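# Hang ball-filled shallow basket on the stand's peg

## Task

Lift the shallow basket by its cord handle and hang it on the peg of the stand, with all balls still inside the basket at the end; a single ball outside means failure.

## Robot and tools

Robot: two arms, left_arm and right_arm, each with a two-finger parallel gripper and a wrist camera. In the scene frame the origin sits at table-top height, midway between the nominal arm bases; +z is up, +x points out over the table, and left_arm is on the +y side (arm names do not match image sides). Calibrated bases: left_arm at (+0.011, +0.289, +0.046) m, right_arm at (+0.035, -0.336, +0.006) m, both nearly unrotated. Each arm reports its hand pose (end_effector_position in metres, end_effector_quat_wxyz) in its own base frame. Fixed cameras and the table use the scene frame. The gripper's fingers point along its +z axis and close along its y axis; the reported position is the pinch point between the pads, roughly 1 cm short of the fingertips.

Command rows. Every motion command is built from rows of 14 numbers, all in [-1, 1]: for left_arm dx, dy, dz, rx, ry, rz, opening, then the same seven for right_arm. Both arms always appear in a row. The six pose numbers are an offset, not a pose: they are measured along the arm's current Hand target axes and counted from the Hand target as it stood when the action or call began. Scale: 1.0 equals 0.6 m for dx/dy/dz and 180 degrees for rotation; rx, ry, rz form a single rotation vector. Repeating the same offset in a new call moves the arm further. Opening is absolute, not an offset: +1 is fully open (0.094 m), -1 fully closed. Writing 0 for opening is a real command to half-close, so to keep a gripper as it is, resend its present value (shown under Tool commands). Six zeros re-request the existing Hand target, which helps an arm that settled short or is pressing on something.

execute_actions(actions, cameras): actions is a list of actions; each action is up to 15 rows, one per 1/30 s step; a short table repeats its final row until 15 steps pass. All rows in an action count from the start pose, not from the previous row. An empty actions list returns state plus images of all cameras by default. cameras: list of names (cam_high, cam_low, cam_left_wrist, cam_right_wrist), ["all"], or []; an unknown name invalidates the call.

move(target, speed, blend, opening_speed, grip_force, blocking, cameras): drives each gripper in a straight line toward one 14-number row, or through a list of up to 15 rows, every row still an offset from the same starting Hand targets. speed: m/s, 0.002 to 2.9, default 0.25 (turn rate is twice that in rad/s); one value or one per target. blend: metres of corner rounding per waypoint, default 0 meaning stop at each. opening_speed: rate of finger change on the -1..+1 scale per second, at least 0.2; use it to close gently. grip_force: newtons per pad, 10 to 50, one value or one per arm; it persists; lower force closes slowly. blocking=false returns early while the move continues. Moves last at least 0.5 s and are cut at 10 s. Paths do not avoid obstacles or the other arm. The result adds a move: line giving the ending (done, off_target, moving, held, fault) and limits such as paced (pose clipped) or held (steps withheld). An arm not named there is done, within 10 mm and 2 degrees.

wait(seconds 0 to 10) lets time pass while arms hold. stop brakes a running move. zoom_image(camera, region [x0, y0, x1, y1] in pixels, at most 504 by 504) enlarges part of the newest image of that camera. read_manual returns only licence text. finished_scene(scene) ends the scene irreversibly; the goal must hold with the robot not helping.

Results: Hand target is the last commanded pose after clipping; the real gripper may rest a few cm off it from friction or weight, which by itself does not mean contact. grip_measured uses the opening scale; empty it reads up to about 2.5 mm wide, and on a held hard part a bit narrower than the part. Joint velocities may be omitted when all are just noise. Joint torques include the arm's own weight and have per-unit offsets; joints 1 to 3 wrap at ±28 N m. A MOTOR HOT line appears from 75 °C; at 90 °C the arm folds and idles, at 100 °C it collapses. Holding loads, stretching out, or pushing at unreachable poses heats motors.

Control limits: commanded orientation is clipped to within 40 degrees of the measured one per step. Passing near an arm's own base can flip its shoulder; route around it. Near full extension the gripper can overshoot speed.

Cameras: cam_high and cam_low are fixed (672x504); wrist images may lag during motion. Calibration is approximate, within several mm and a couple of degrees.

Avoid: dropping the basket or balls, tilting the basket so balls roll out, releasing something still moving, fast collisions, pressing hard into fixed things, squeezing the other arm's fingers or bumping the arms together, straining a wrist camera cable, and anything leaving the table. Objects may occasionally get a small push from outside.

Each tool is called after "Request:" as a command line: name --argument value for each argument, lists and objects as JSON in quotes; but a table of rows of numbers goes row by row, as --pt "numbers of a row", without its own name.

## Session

Request:
execute_actions --actions '[]'

Request:
zoom_image --camera "cam_high" --region '[260, 170, 500, 350]'

Request:
zoom_image --camera "cam_low" --region '[200, 50, 400, 280]'

Scene clock: 0.00 s.
left_arm: end_effector_position=(+0.4019, -0.0131, +0.1215) grip_measured=+1.000 end_effector_quat_wxyz=(+0.612, -0.001, +0.789, +0.045) | right_arm: end_effector_position=(+0.4034, -0.0010, +0.1068) grip_measured=+1.000 end_effector_quat_wxyz=(+0.600, +0.059, +0.796, -0.046)
Joint positions: left_arm=[-0.119 1.516 0.369 0.894 -0.187 0.023 0.094] | right_arm=[0.103 1.574 0.376 0.911 0.243 0.068 0.094]
Joint velocities: within noise
Joint torques (N m): no reading
Heat: left arm: 25 °C; right arm: 27 °C.
Hand target: left_arm +0.4035, -0.0132, +0.1268; +0.618, -0.002, +0.785, +0.045 | right_arm +0.4057, -0.0010, +0.1134; +0.608, +0.060, +0.791, -0.045
Tool commands: left_gripper/opening=+1.0 right_gripper/opening=+1.0
camera_calibration:
cam_left_wrist: T_world_to_cam=[[0.0487907, -0.996892, 0.0618494, -0.044447], [-0.743389, -0.0776008, -0.664343, 0.384105], [0.667078, -0.0135644, -0.744865, -0.0756651], [0, 0, 0, 1]] pos_world=[0.338183, -0.0155284, 0.201566]
cam_right_wrist: T_world_to_cam=[[-0.181488, -0.978159, 0.101325, 0.0578557], [-0.764996, 0.0756862, -0.639572, 0.381447], [0.617934, -0.193588, -0.762024, -0.0659308], [0, 0, 0, 1]] pos_world=[0.343046, 0.0149584, 0.18786]

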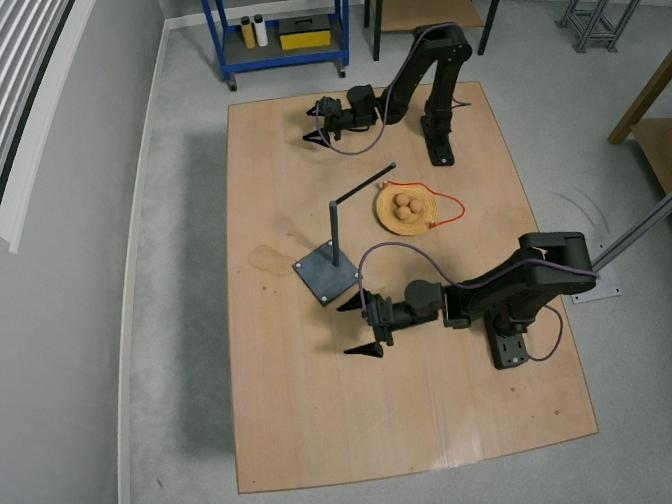

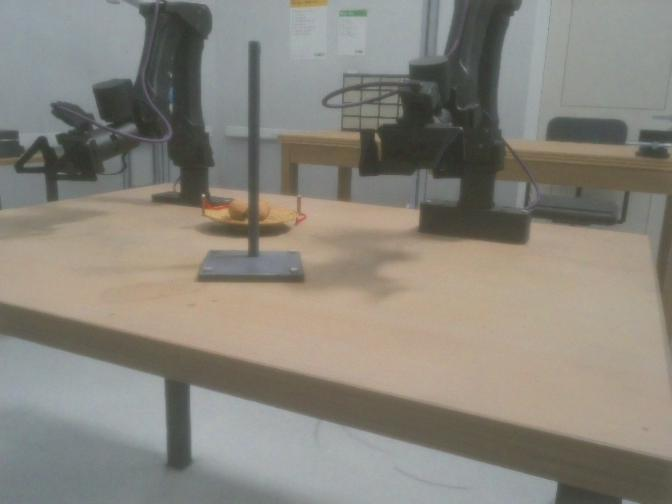

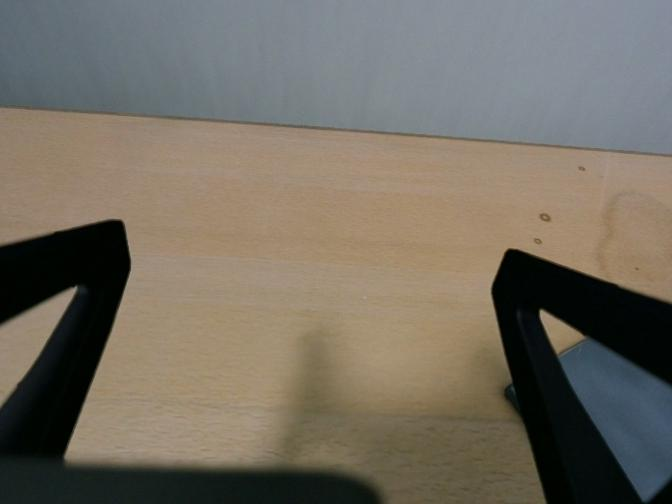

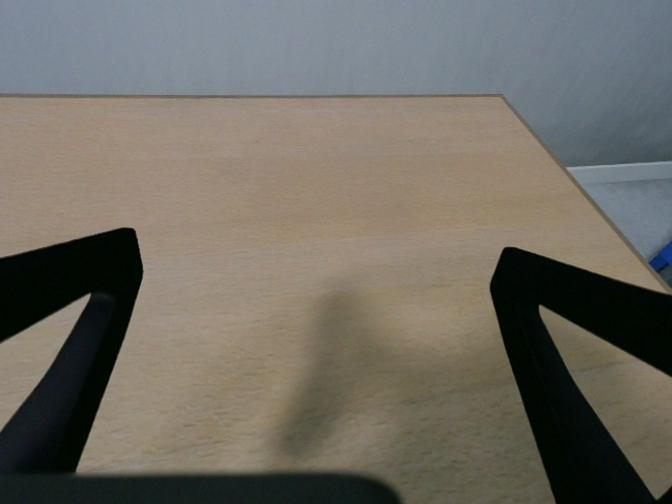

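Scaled by 2.100 from the camera's 672x504 image, which has a finer 960x720 frame.

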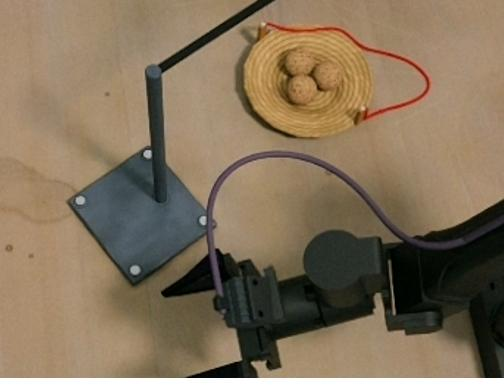

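Scaled by 2.191 from the camera's 672x504 image, which has a finer 960x720 frame.

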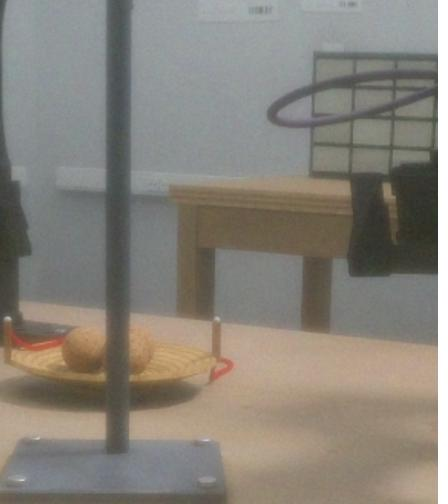

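Request:
move --target '[0.133,-0.627,-0.646,0.2665,0.178,0.141,0,0,0,0,0,0,0,1]' --cameras '["all"]'

Scene clock: 3.73 s.
left_arm: end_effector_position=(+0.0307, -0.4048, +0.1068) grip_measured=+0.003 end_effector_quat_wxyz=(+0.306, +0.404, +0.851, -0.139) | right_arm: end_effector_position=(+0.4034, -0.0010, +0.1068) grip_measured=+1.000 end_effector_quat_wxyz=(+0.600, +0.059, +0.796, -0.046)
Joint positions: left_arm=[-1.708 1.668 1.133 -0.536 -0.49 -0.695 0.047] | right_arm=[0.103 1.574 0.376 0.911 0.243 0.068 0.094]
Joint torques (N m): left_arm=[0.12 -6.97 8.05 1.26 -0.24 -0.06] | right_arm=[0.02 -5.48 5.91 2.48 0.07 0.03]
Heat: left arm: 26 °C; right arm: 28 °C.
Hand target: left_arm +0.0307, -0.4119, +0.1144; +0.309, +0.397, +0.852, -0.145 | right_arm +0.4057, -0.0010, +0.1134; +0.608, +0.060, +0.791, -0.045
Off the commanded pose: left_arm 0.010 m, 1 deg | right_arm 0.007 m, 1 deg.
move: done
camera_calibration:
cam_left_wrist: T_world_to_cam=[[-0.720793, -0.685949, 0.0996581, -0.270381], [-0.693065, 0.715471, -0.0881007, 0.326], [-0.0108699, -0.132572, -0.991114, 0.154684], [0, 0, 0, 1]] pos_world=[0.0327318, -0.398204, 0.208975]
cam_right_wrist: T_world_to_cam=[[-0.181488, -0.978159, 0.101325, 0.0578557], [-0.764996, 0.0756862, -0.639572, 0.381447], [0.617934, -0.193588, -0.762024, -0.0659308], [0, 0, 0, 1]] pos_world=[0.343046, 0.0149584, 0.18786]

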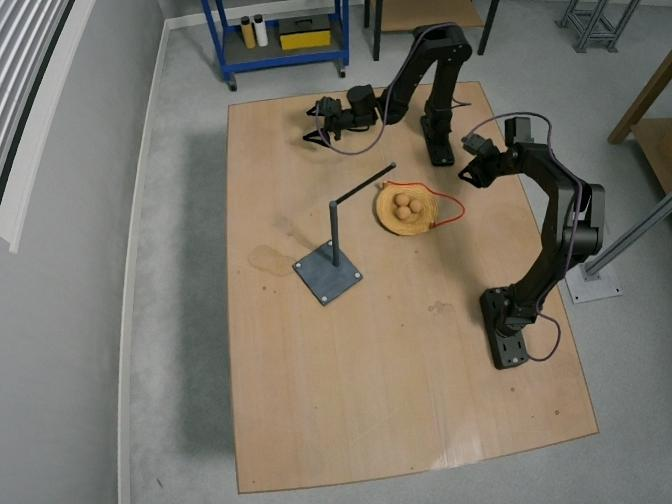

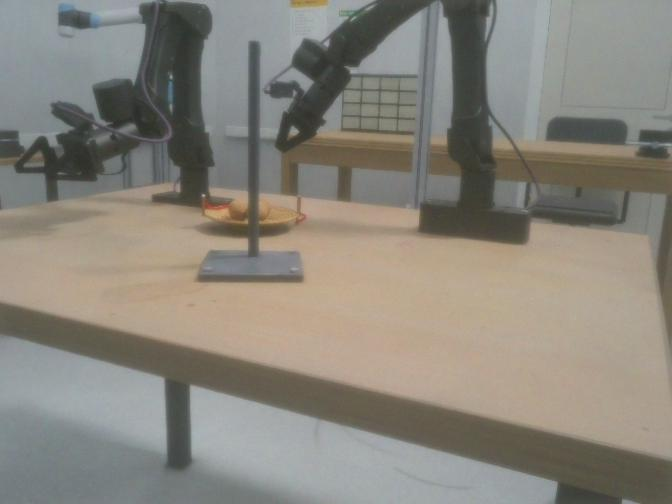

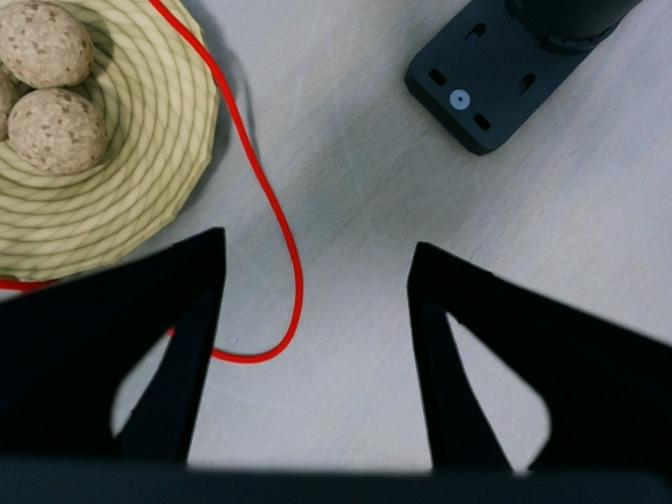

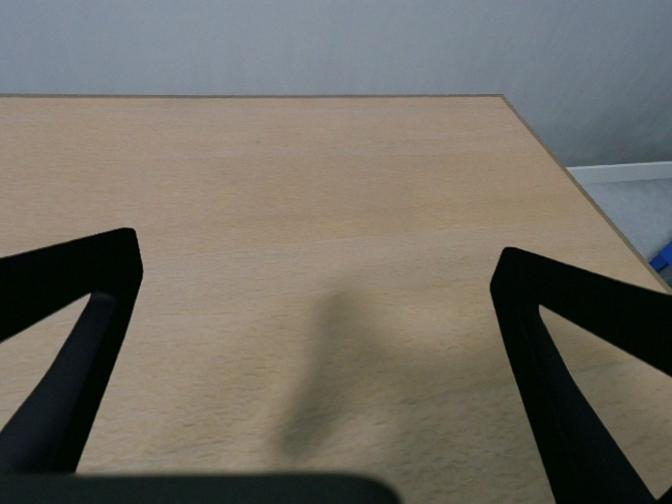

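Request:
move --pt "0.121 0.0115 0.147 0 0 0 -0.3 0 0 0 0 0 0 1" --pt "0.1625 0.0115 0.197 0 0 0 -0.3 0 0 0 0 0 0 1" --speed '[0.2,0.05]' --blend '[0.01,0]' --cameras '["cam_left_wrist"]'

Scene clock: 6.10 s.
left_arm: end_effector_position=(+0.0346, -0.4162, -0.0240) grip_measured=-0.297 end_effector_quat_wxyz=(+0.317, +0.392, +0.849, -0.158) | right_arm: end_effector_position=(+0.4034, -0.0010, +0.1068) grip_measured=+1.000 end_effector_quat_wxyz=(+0.600, +0.059, +0.796, -0.046)
Joint positions: left_arm=[-1.697 1.973 0.876 0.078 -0.496 -0.689 0.033] | right_arm=[0.103 1.574 0.376 0.911 0.243 0.068 0.094]
Joint torques (N m): left_arm=[0.62 -6.86 2.96 1.6 -0.1 0.03] | right_arm=[0.02 -5.48 5.94 2.48 0.07 0.03]
Heat: left arm: 26 °C; right arm: 28 °C.
Hand target: left_arm +0.0366, -0.4085, -0.0388; +0.309, +0.397, +0.852, -0.145 | right_arm +0.4057, -0.0010, +0.1134; +0.608, +0.060, +0.791, -0.045
Off the commanded pose: left_arm 0.017 m, 2 deg | right_arm 0.007 m, 1 deg.
move: off_target (left_arm)
camera_calibration:
cam_left_wrist: T_world_to_cam=[[-0.714653, -0.686768, 0.132741, -0.262106], [-0.699434, 0.703756, -0.124576, 0.319869], [-0.0078622, -0.181873, -0.983291, 0.00310755], [0, 0, 0, 1]] pos_world=[0.0364371, -0.40455, 0.0776959]
Images, in order (width x height): cam_left_wrist 672x504.

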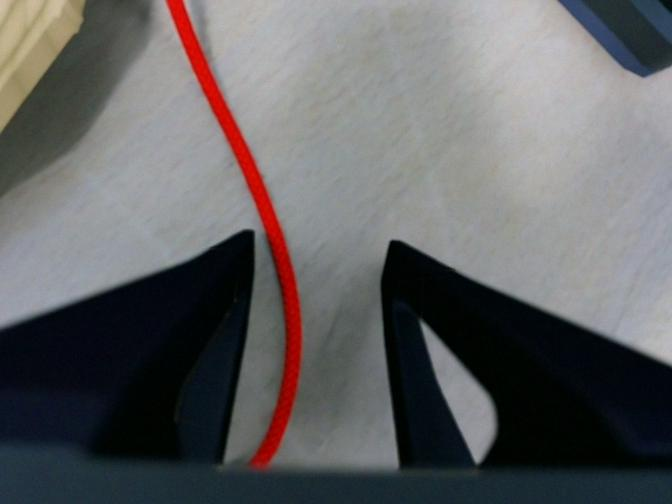

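Request:
move --target '[-0.006,0,-0.008,0,0,0,-1,0,0,0,0,0,0,1]' --speed 0.04 --opening_speed 0.5 --cameras '["cam_left_wrist"]'

Scene clock: 7.90 s.
left_arm: end_effector_position=(+0.0365, -0.4158, -0.0240) grip_measured=-0.984 end_effector_quat_wxyz=(+0.318, +0.390, +0.850, -0.157) | right_arm: end_effector_position=(+0.4034, -0.0010, +0.1068) grip_measured=+1.000 end_effector_quat_wxyz=(+0.600, +0.059, +0.796, -0.046)
Joint positions: left_arm=[-1.694 1.973 0.876 0.077 -0.499 -0.689 0.001] | right_arm=[0.103 1.574 0.376 0.911 0.243 0.068 0.094]
Joint torques (N m): left_arm=[0.27 -8.29 3.32 1.35 -0.07 0.02] | right_arm=[0.01 -5.48 5.91 2.47 0.07 0.04]
Heat: left arm: 26 °C; right arm: 28 °C.
Hand target: left_arm +0.0364, -0.4083, -0.0328; +0.310, +0.397, +0.852, -0.145 | right_arm +0.4057, -0.0010, +0.1134; +0.608, +0.060, +0.791, -0.045
Off the commanded pose: left_arm 0.012 m, 2 deg | right_arm 0.007 m, 1 deg.
move: off_target (left_arm)
camera_calibration:
cam_left_wrist: T_world_to_cam=[[-0.711631, -0.690332, 0.13047, -0.262136], [-0.702538, 0.700468, -0.125638, 0.319512], [-0.00465808, -0.181068, -0.98346, 0.0034068], [0, 0, 0, 1]] pos_world=[0.0379412, -0.404152, 0.0776942]
Images, in order (width x height): cam_left_wrist 672x504.

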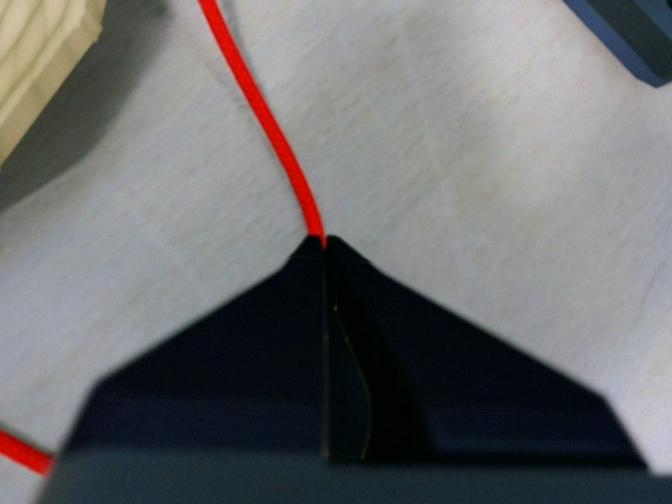

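Request:
move --pt "-0.154 0.0147 -0.134 0 0 0 -1 0 0 0 0 0 0 1" --pt "-0.25 0.112 -0.206 0 0 0 -1 0 0 0 0 0 0 1" --pt "-0.32 0.205 -0.256 0 0 0 -1 0 0 0 0 0 0 1" --speed 0.1 --blend '[0.02,0.02,0]' --cameras '["cam_high","cam_low","cam_left_wrist"]'

Request:
zoom_image --camera "cam_low" --region '[180, 40, 380, 260]'

Request:
zoom_image --camera "cam_high" --region '[300, 120, 500, 270]'

Scene clock: 11.77 s.
left_arm: end_effector_position=(+0.1604, -0.3634, +0.1861) grip_measured=-0.984 end_effector_quat_wxyz=(+0.293, +0.402, +0.858, -0.128) | right_arm: end_effector_position=(+0.4034, -0.0010, +0.1068) grip_measured=+1.000 end_effector_quat_wxyz=(+0.600, +0.059, +0.796, -0.046)
Joint positions: left_arm=[-1.27 1.504 1.285 -0.743 -0.249 -0.316 0.001] | right_arm=[0.103 1.574 0.376 0.911 0.243 0.068 0.094]
Joint torques (N m): left_arm=[0.24 -8.59 8.43 1.5 -0.07 0.06] | right_arm=[0.01 -5.48 5.94 2.48 0.07 0.03]
Heat: left arm: 26 °C; right arm: 28 °C.
Hand target: left_arm +0.1621, -0.3663, +0.2082; +0.310, +0.397, +0.852, -0.145 | right_arm +0.4057, -0.0010, +0.1134; +0.608, +0.060, +0.791, -0.045
Off the commanded pose: left_arm 0.022 m, 3 deg | right_arm 0.007 m, 1 deg.
move: off_target (left_arm)
camera_calibration:
cam_left_wrist: T_world_to_cam=[[-0.711009, -0.697086, 0.0923975, -0.160684], [-0.702647, 0.709438, -0.054645, 0.386394], [-0.027458, -0.103776, -0.994222, 0.25388], [0, 0, 0, 1]] pos_world=[0.164222, -0.359787, 0.288374]
Images, in order (width x height): cam_high 672x504, cam_low 672x504, cam_left_wrist 672x504.

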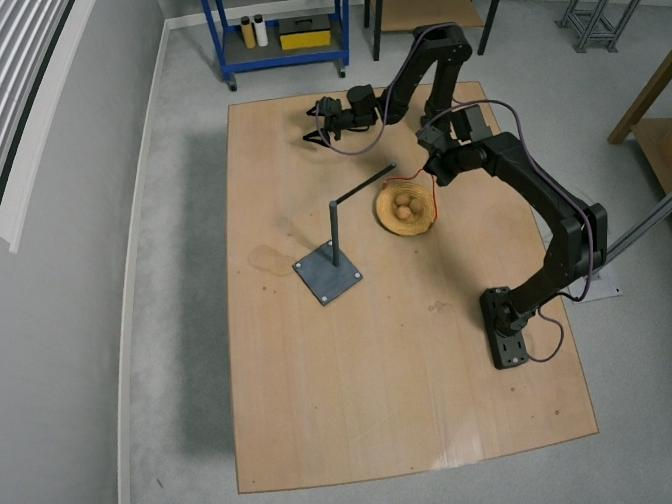

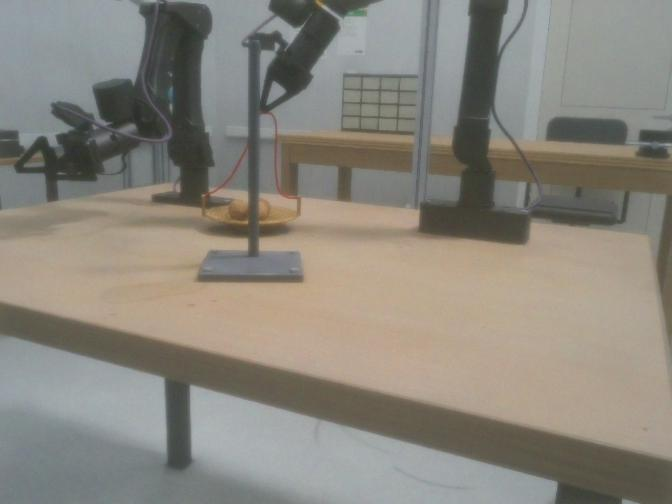

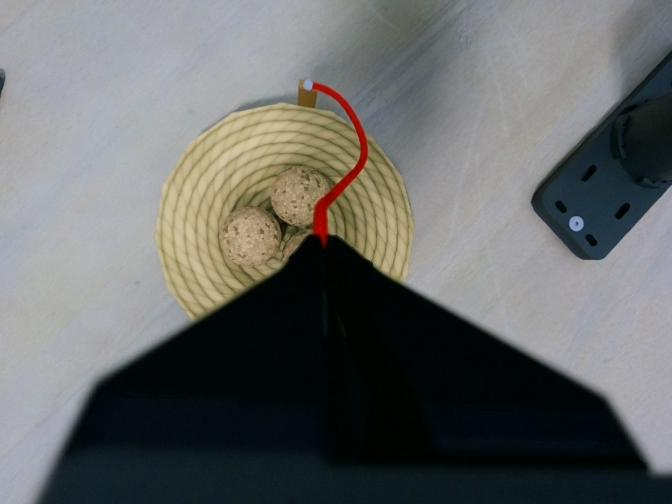

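Scaled by 2.291 from the camera's 672x504 image, which has a finer 960x720 frame.

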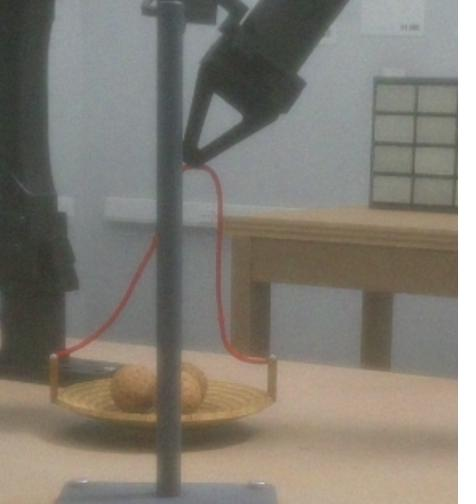

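Scaled by 2.520 from the camera's 672x504 image, which has a finer 960x720 frame.

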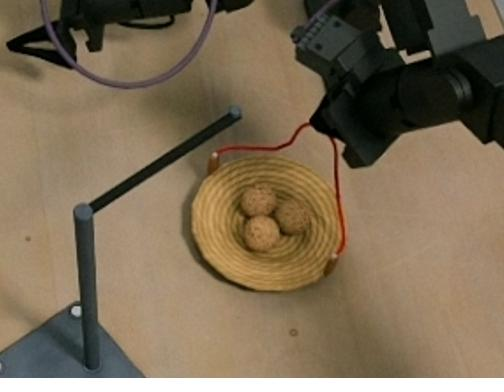

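Request:
move --target '[-0.111,0.0245,-0.053,0,0,0,-1,0,0,0,0,0,0,1]' --speed 0.035 --cameras '["cam_high","cam_low","cam_left_wrist"]'

Request:
zoom_image --camera "cam_low" --region '[180, 20, 380, 260]'

Request:
zoom_image --camera "cam_high" --region '[300, 120, 500, 270]'

Scene clock: 14.87 s.
left_arm: end_effector_position=(+0.1873, -0.3734, +0.2576) grip_measured=-0.984 end_effector_quat_wxyz=(+0.290, +0.404, +0.858, -0.131) | right_arm: end_effector_position=(+0.4034, -0.0010, +0.1068) grip_measured=+1.000 end_effector_quat_wxyz=(+0.600, +0.059, +0.796, -0.046)
Joint positions: left_arm=[-1.193 1.617 1.684 -1.018 -0.196 -0.25 0.001] | right_arm=[0.103 1.574 0.376 0.911 0.243 0.068 0.094]
Joint torques (N m): left_arm=[0.58 -7.17 8.87 1.78 -0.09 0.06] | right_arm=[0.02 -5.49 5.93 2.47 0.08 0.03]
Heat: left arm: 27 °C; right arm: 28 °C.
Hand target: left_arm +0.1930, -0.3803, +0.2754; +0.310, +0.397, +0.852, -0.145 | right_arm +0.4057, -0.0010, +0.1134; +0.608, +0.060, +0.791, -0.045
Off the commanded pose: left_arm 0.020 m, 3 deg | right_arm 0.007 m, 1 deg.
move: off_target (left_arm)
camera_calibration:
cam_left_wrist: T_world_to_cam=[[-0.714047, -0.693325, 0.0971421, -0.154435], [-0.699239, 0.713143, -0.0499248, 0.415865], [-0.034662, -0.103574, -0.994018, 0.325964], [0, 0, 0, 1]] pos_world=[0.191814, -0.369884, 0.359778]
Images, in order (width x height): cam_high 672x504, cam_low 672x504, cam_left_wrist 672x504.

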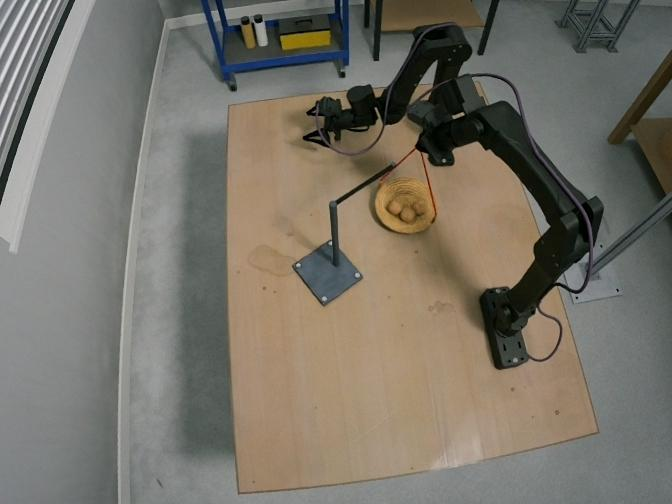

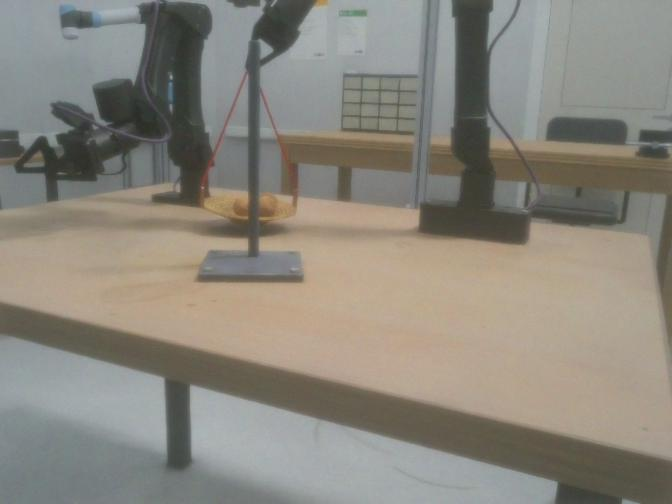

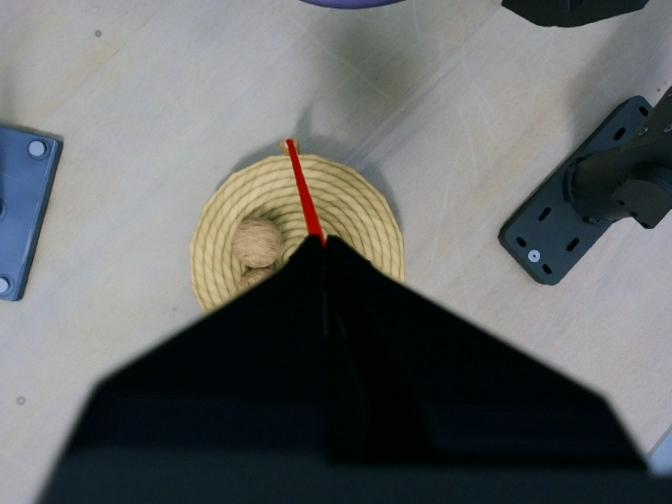

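Scaled by 2.100 from the camera's 672x504 image, which has a finer 960x720 frame.

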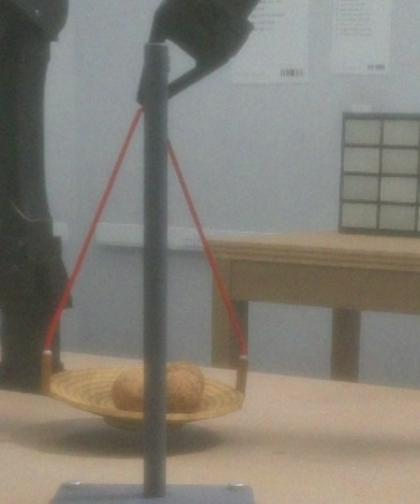

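Scaled by 2.520 from the camera's 672x504 image, which has a finer 960x720 frame.

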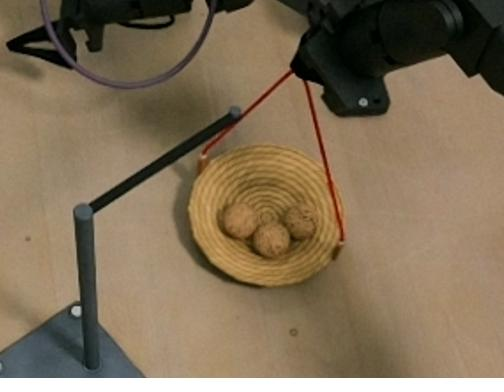

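Request:
move --target '[-0.046,0,-0.055,0.032,0,0.038,-1,0,0,0,0,0,0,1]' --speed 0.035 --cameras '["cam_high","cam_low","cam_left_wrist"]'

Request:
zoom_image --camera "cam_low" --region '[180, 20, 380, 260]'

Request:
zoom_image --camera "cam_high" --region '[300, 120, 500, 270]'

Scene clock: 18.00 s.
left_arm: end_effector_position=(+0.1883, -0.3746, +0.3016) grip_measured=-0.984 end_effector_quat_wxyz=(+0.277, +0.467, +0.825, -0.155) | right_arm: end_effector_position=(+0.4034, -0.0010, +0.1068) grip_measured=+1.000 end_effector_quat_wxyz=(+0.600, +0.059, +0.796, -0.046)
Joint positions: left_arm=[-1.136 1.676 1.935 -1.187 -0.067 -0.084 0.001] | right_arm=[0.103 1.574 0.376 0.911 0.243 0.068 0.094]
Joint torques (N m): left_arm=[0.58 -7.23 8.43 1.8 0.02 0.07] | right_arm=[0.01 -5.49 5.91 2.47 0.07 0.03]
Heat: left arm: 28 °C; right arm: 28 °C.
Hand target: left_arm +0.1929, -0.3802, +0.3184; +0.297, +0.463, +0.818, -0.169 | right_arm +0.4057, -0.0010, +0.1134; +0.608, +0.060, +0.791, -0.045
Off the commanded pose: left_arm 0.018 m, 3 deg | right_arm 0.007 m, 1 deg.
move: off_target (left_arm)
camera_calibration:
cam_left_wrist: T_world_to_cam=[[-0.810557, -0.576315, 0.104202, -0.0989584], [-0.582919, 0.811084, -0.0484589, 0.43394], [-0.0565893, -0.10002, -0.993375, 0.374927], [0, 0, 0, 1]] pos_world=[0.193957, -0.371492, 0.403783]
Images, in order (width x height): cam_high 672x504, cam_low 672x504, cam_left_wrist 672x504.

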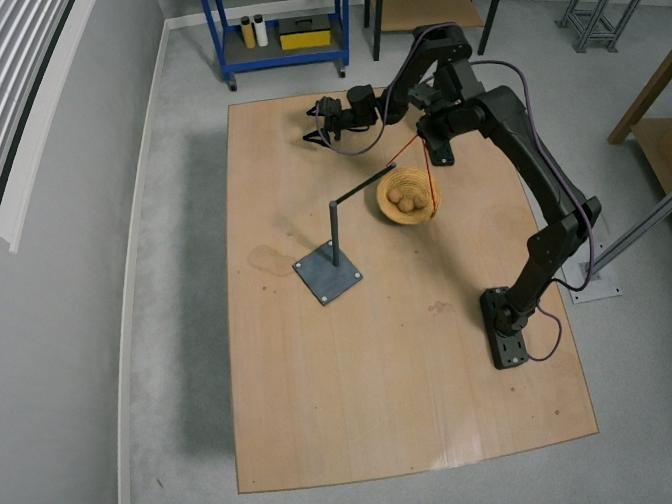

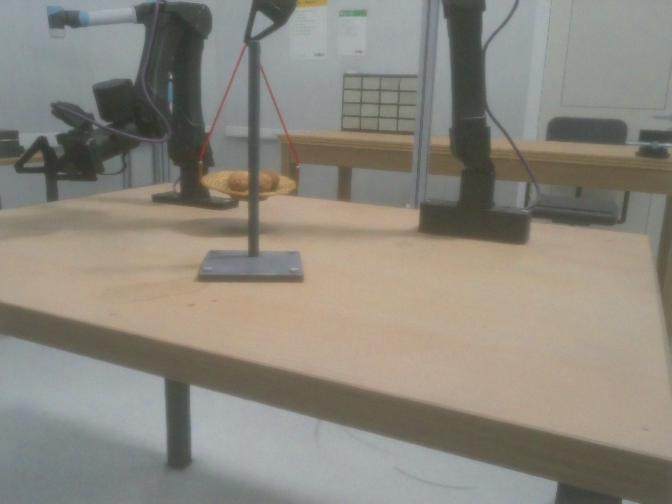

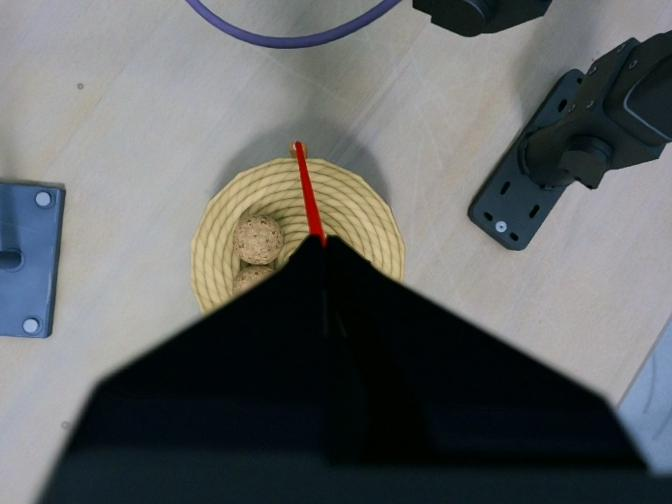

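Scaled by 2.100 from the camera's 672x504 image, which has a finer 960x720 frame.

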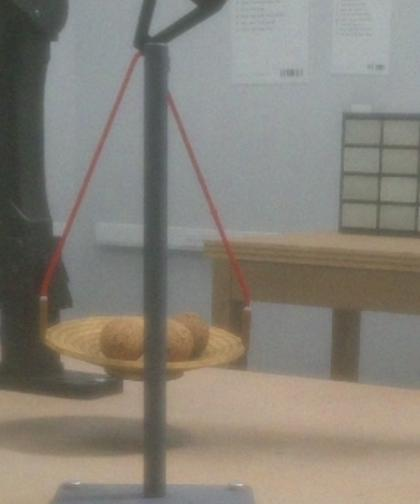

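Scaled by 2.520 from the camera's 672x504 image, which has a finer 960x720 frame.

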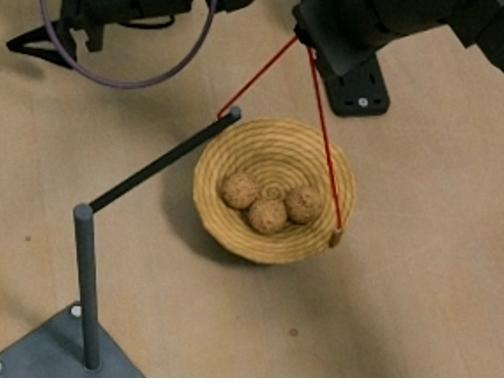

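Request:
move --target '[-0.005,0.058,-0.006,0,0,0,-1,0,0,0,0,0,0,1]' --speed 0.06 --cameras '["cam_high","cam_low","cam_left_wrist"]'

Request:
zoom_image --camera "cam_low" --region '[180, 20, 380, 260]'

Request:
zoom_image --camera "cam_high" --region '[300, 120, 500, 270]'

Scene clock: 19.67 s.
left_arm: end_effector_position=(+0.2196, -0.3562, +0.3062) grip_measured=-0.984 end_effector_quat_wxyz=(+0.276, +0.464, +0.827, -0.155) | right_arm: end_effector_position=(+0.4034, -0.0010, +0.1068) grip_measured=+1.000 end_effector_quat_wxyz=(+0.600, +0.059, +0.796, -0.046)
Joint positions: left_arm=[-1.02 1.681 1.962 -1.206 0.002 0.001 0.001] | right_arm=[0.103 1.574 0.376 0.911 0.243 0.068 0.094]
Joint torques (N m): left_arm=[0.24 -7.31 8.32 1.82 0.08 0.07] | right_arm=[0.02 -5.48 5.91 2.47 0.07 0.04]
Heat: left arm: 28 °C; right arm: 28 °C.
Hand target: left_arm +0.2229, -0.3622, +0.3229; +0.297, +0.462, +0.818, -0.169 | right_arm +0.4057, -0.0010, +0.1134; +0.608, +0.060, +0.791, -0.045
Off the commanded pose: left_arm 0.018 m, 3 deg | right_arm 0.007 m, 1 deg.
move: off_target (left_arm)
camera_calibration:
cam_left_wrist: T_world_to_cam=[[-0.806547, -0.581262, 0.107781, -0.0672207], [-0.58818, 0.807332, -0.0475295, 0.436983], [-0.0593876, -0.101729, -0.993038, 0.383038], [0, 0, 0, 1]] pos_world=[0.225556, -0.352898, 0.408386]
Images, in order (width x height): cam_high 672x504, cam_low 672x504, cam_left_wrist 672x504.

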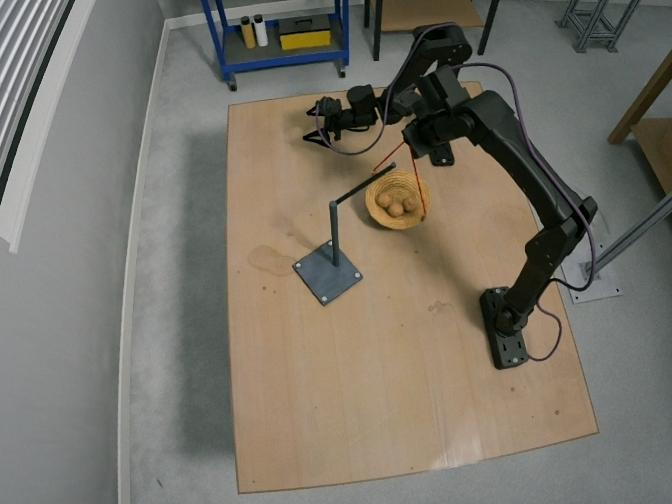

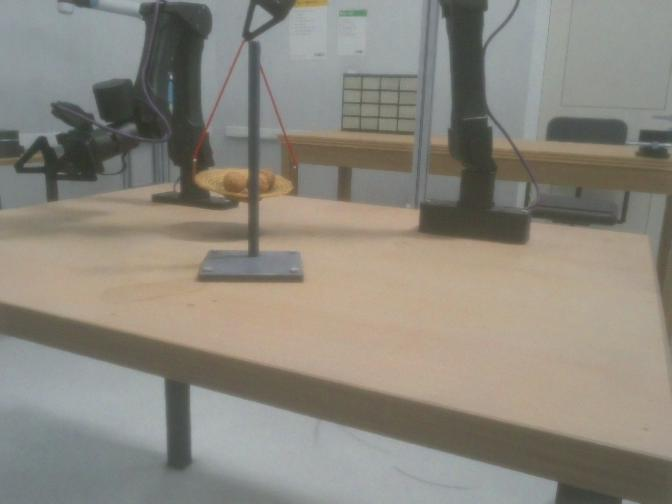

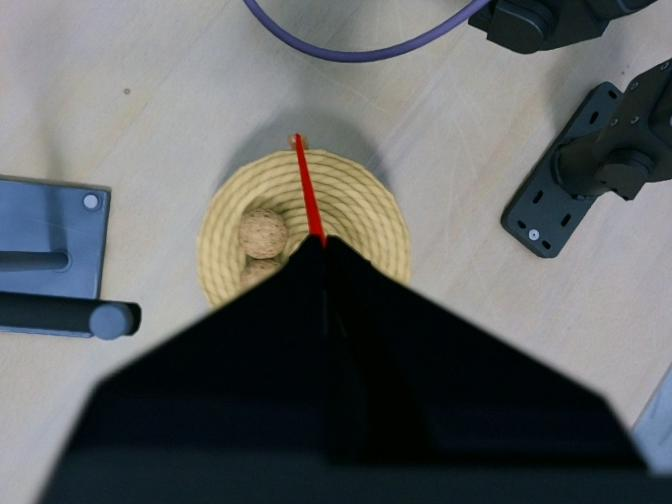

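Scaled by 2.100 from the camera's 672x504 image, which has a finer 960x720 frame.

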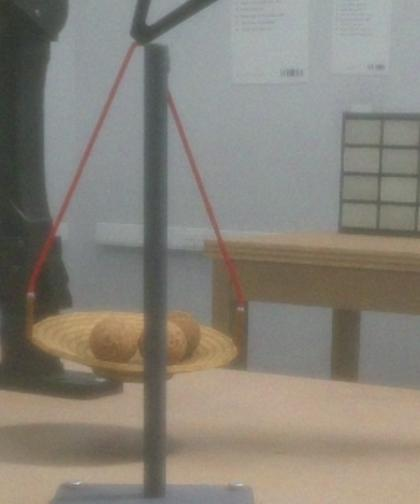

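Scaled by 2.520 from the camera's 672x504 image, which has a finer 960x720 frame.

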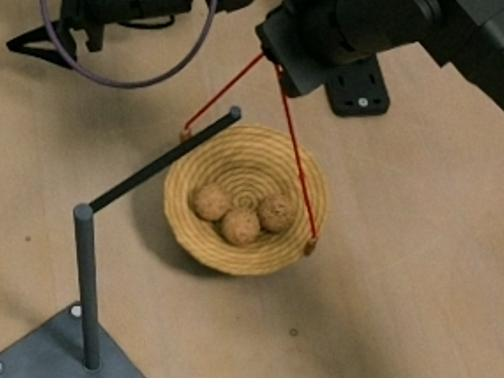

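Request:
move --target '[0.032,0,-0.027,0,0,0,-1,0,0,0,0,0,0,1]' --speed 0.05 --cameras '["cam_high","cam_low","cam_left_wrist"]'

Request:
zoom_image --camera "cam_low" --region '[200, 20, 300, 110]'

Request:
zoom_image --camera "cam_high" --region '[300, 120, 500, 270]'

Scene clock: 21.03 s.
left_arm: end_effector_position=(+0.2114, -0.3436, +0.3114) grip_measured=-0.984 end_effector_quat_wxyz=(+0.280, +0.464, +0.826, -0.158) | right_arm: end_effector_position=(+0.4034, -0.0010, +0.1068) grip_measured=+1.000 end_effector_quat_wxyz=(+0.600, +0.059, +0.796, -0.046)
Joint positions: left_arm=[-1.02 1.622 1.913 -1.207 0.004 0.002 0.001] | right_arm=[0.103 1.574 0.376 0.911 0.243 0.068 0.094]
Joint torques (N m): left_arm=[0.32 -9.69 4.4 1.89 0.08 0.07] | right_arm=[0.01 -5.48 5.93 2.47 0.07 0.04]
Heat: left arm: 28 °C; right arm: 28 °C.
Hand target: left_arm +0.2099, -0.3407, +0.3229; +0.297, +0.462, +0.818, -0.169 | right_arm +0.4057, -0.0010, +0.1134; +0.608, +0.060, +0.791, -0.045
Off the commanded pose: left_arm 0.012 m, 2 deg | right_arm 0.007 m, 1 deg.
move: off_target (left_arm)
camera_calibration:
cam_left_wrist: T_world_to_cam=[[-0.808036, -0.578853, 0.109576, -0.0664732], [-0.586523, 0.807907, -0.057248, 0.425135], [-0.0553891, -0.110527, -0.992328, 0.384917], [0, 0, 0, 1]] pos_world=[0.216959, -0.339404, 0.413586]
Images, in order (width x height): cam_high 672x504, cam_low 672x504, cam_left_wrist 672x504.

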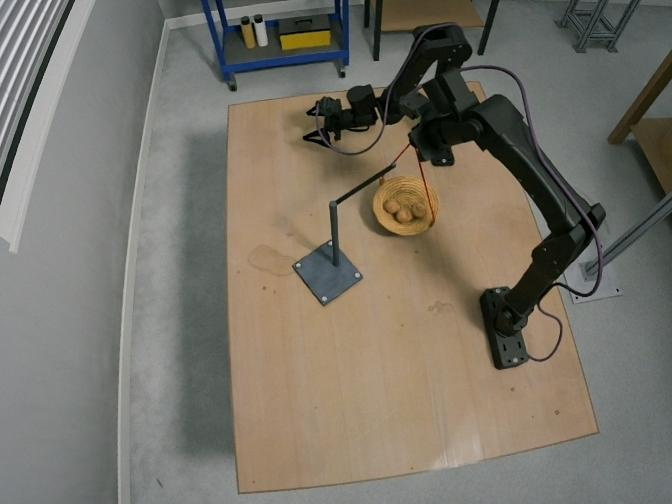

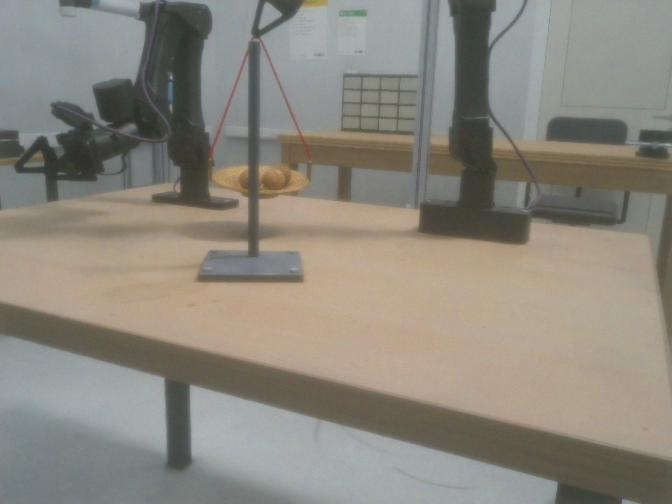

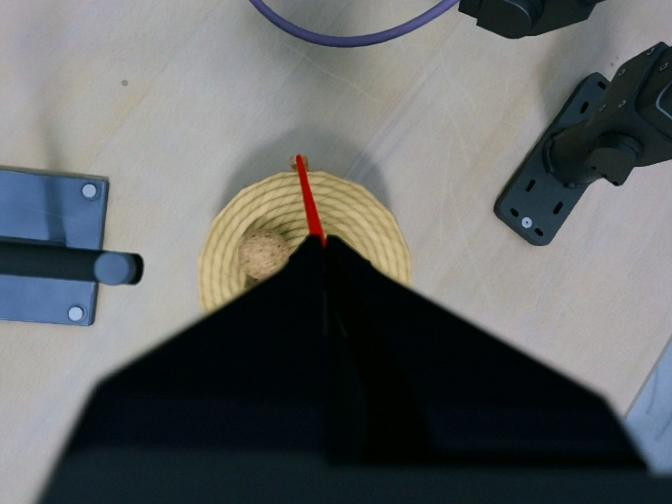

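Scaled by 5.040 from the camera's 672x504 image, which has a finer 960x720 frame.

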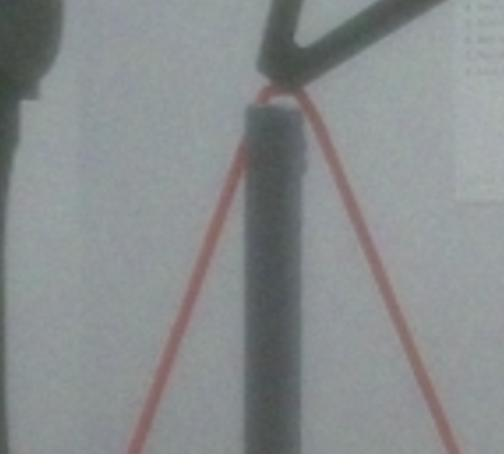

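Scaled by 2.520 from the camera's 672x504 image, which has a finer 960x720 frame.

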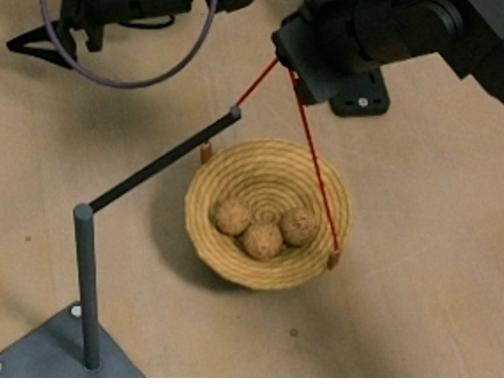

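Request:
move --target '[-0.0055,0.15,-0.017,0,0,0,-1,0,0,0,0,0,0,1]' --speed 0.06 --cameras '["cam_high","cam_low","cam_left_wrist"]'

Request:
zoom_image --camera "cam_low" --region '[200, 10, 320, 210]'

Request:
zoom_image --camera "cam_high" --region '[300, 120, 500, 270]'

Scene clock: 23.50 s.
left_arm: end_effector_position=(+0.2821, -0.2856, +0.3168) grip_measured=-0.984 end_effector_quat_wxyz=(+0.276, +0.460, +0.829, -0.158) | right_arm: end_effector_position=(+0.4034, -0.0010, +0.1068) grip_measured=+1.000 end_effector_quat_wxyz=(+0.600, +0.059, +0.796, -0.046)
Joint positions: left_arm=[-0.71 1.661 1.992 -1.28 0.188 0.242 0.001] | right_arm=[0.103 1.574 0.376 0.911 0.243 0.068 0.094]
Joint torques (N m): left_arm=[0.27 -6.87 8.14 1.75 0.25 0.09] | right_arm=[0.02 -5.48 5.93 2.48 0.07 0.03]
Heat: left arm: 28 °C; right arm: 28 °C.
Hand target: left_arm +0.2850, -0.2909, +0.3328; +0.297, +0.462, +0.818, -0.169 | right_arm +0.4057, -0.0010, +0.1134; +0.608, +0.060, +0.791, -0.045
Off the commanded pose: left_arm 0.017 m, 3 deg | right_arm 0.007 m, 1 deg.
move: off_target (left_arm)
camera_calibration:
cam_left_wrist: T_world_to_cam=[[-0.801628, -0.586636, 0.115111, 0.017915], [-0.594379, 0.802734, -0.0482848, 0.417931], [-0.0640777, -0.107126, -0.992178, 0.403933], [0, 0, 0, 1]] pos_world=[0.288654, -0.281706, 0.418891]
Images, in order (width x height): cam_high 672x504, cam_low 672x504, cam_left_wrist 672x504.

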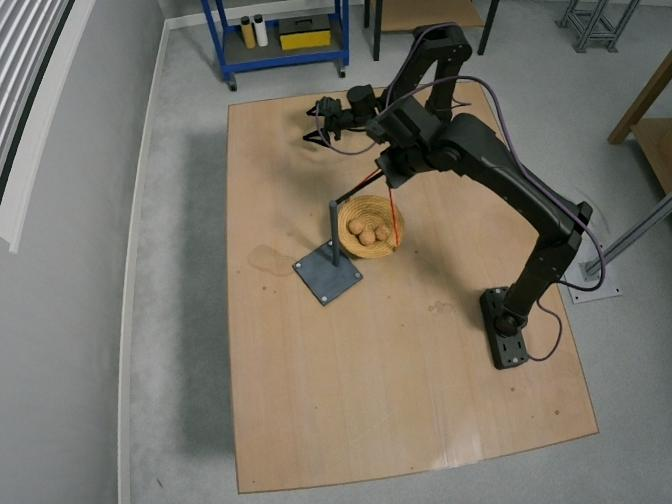

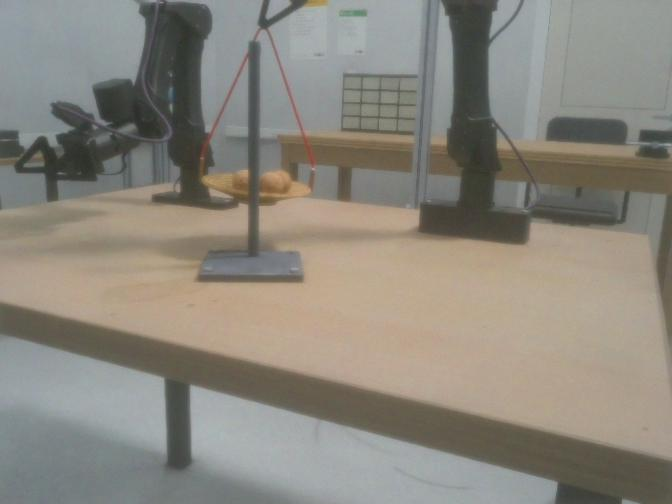

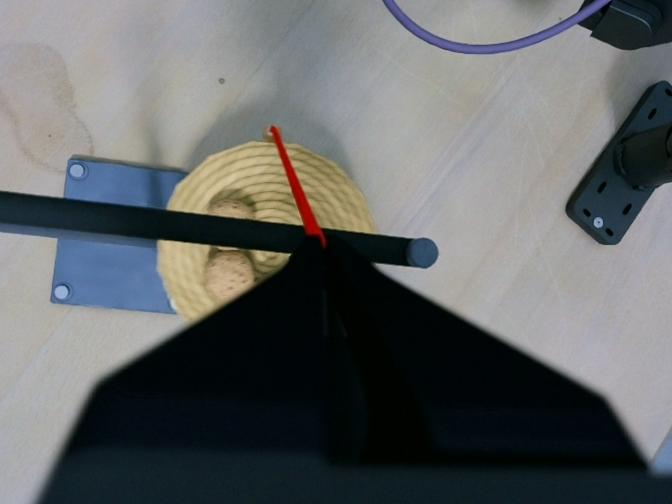

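Scaled by 2.520 from the camera's 672x504 image, which has a finer 960x720 frame.

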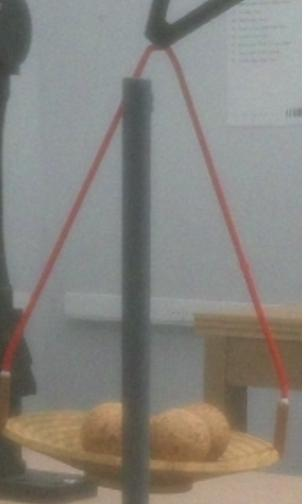

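Scaled by 2.520 from the camera's 672x504 image, which has a finer 960x720 frame.

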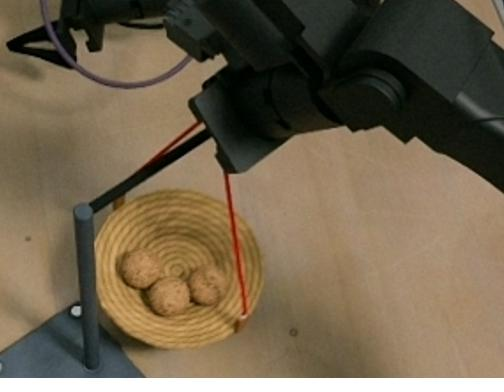

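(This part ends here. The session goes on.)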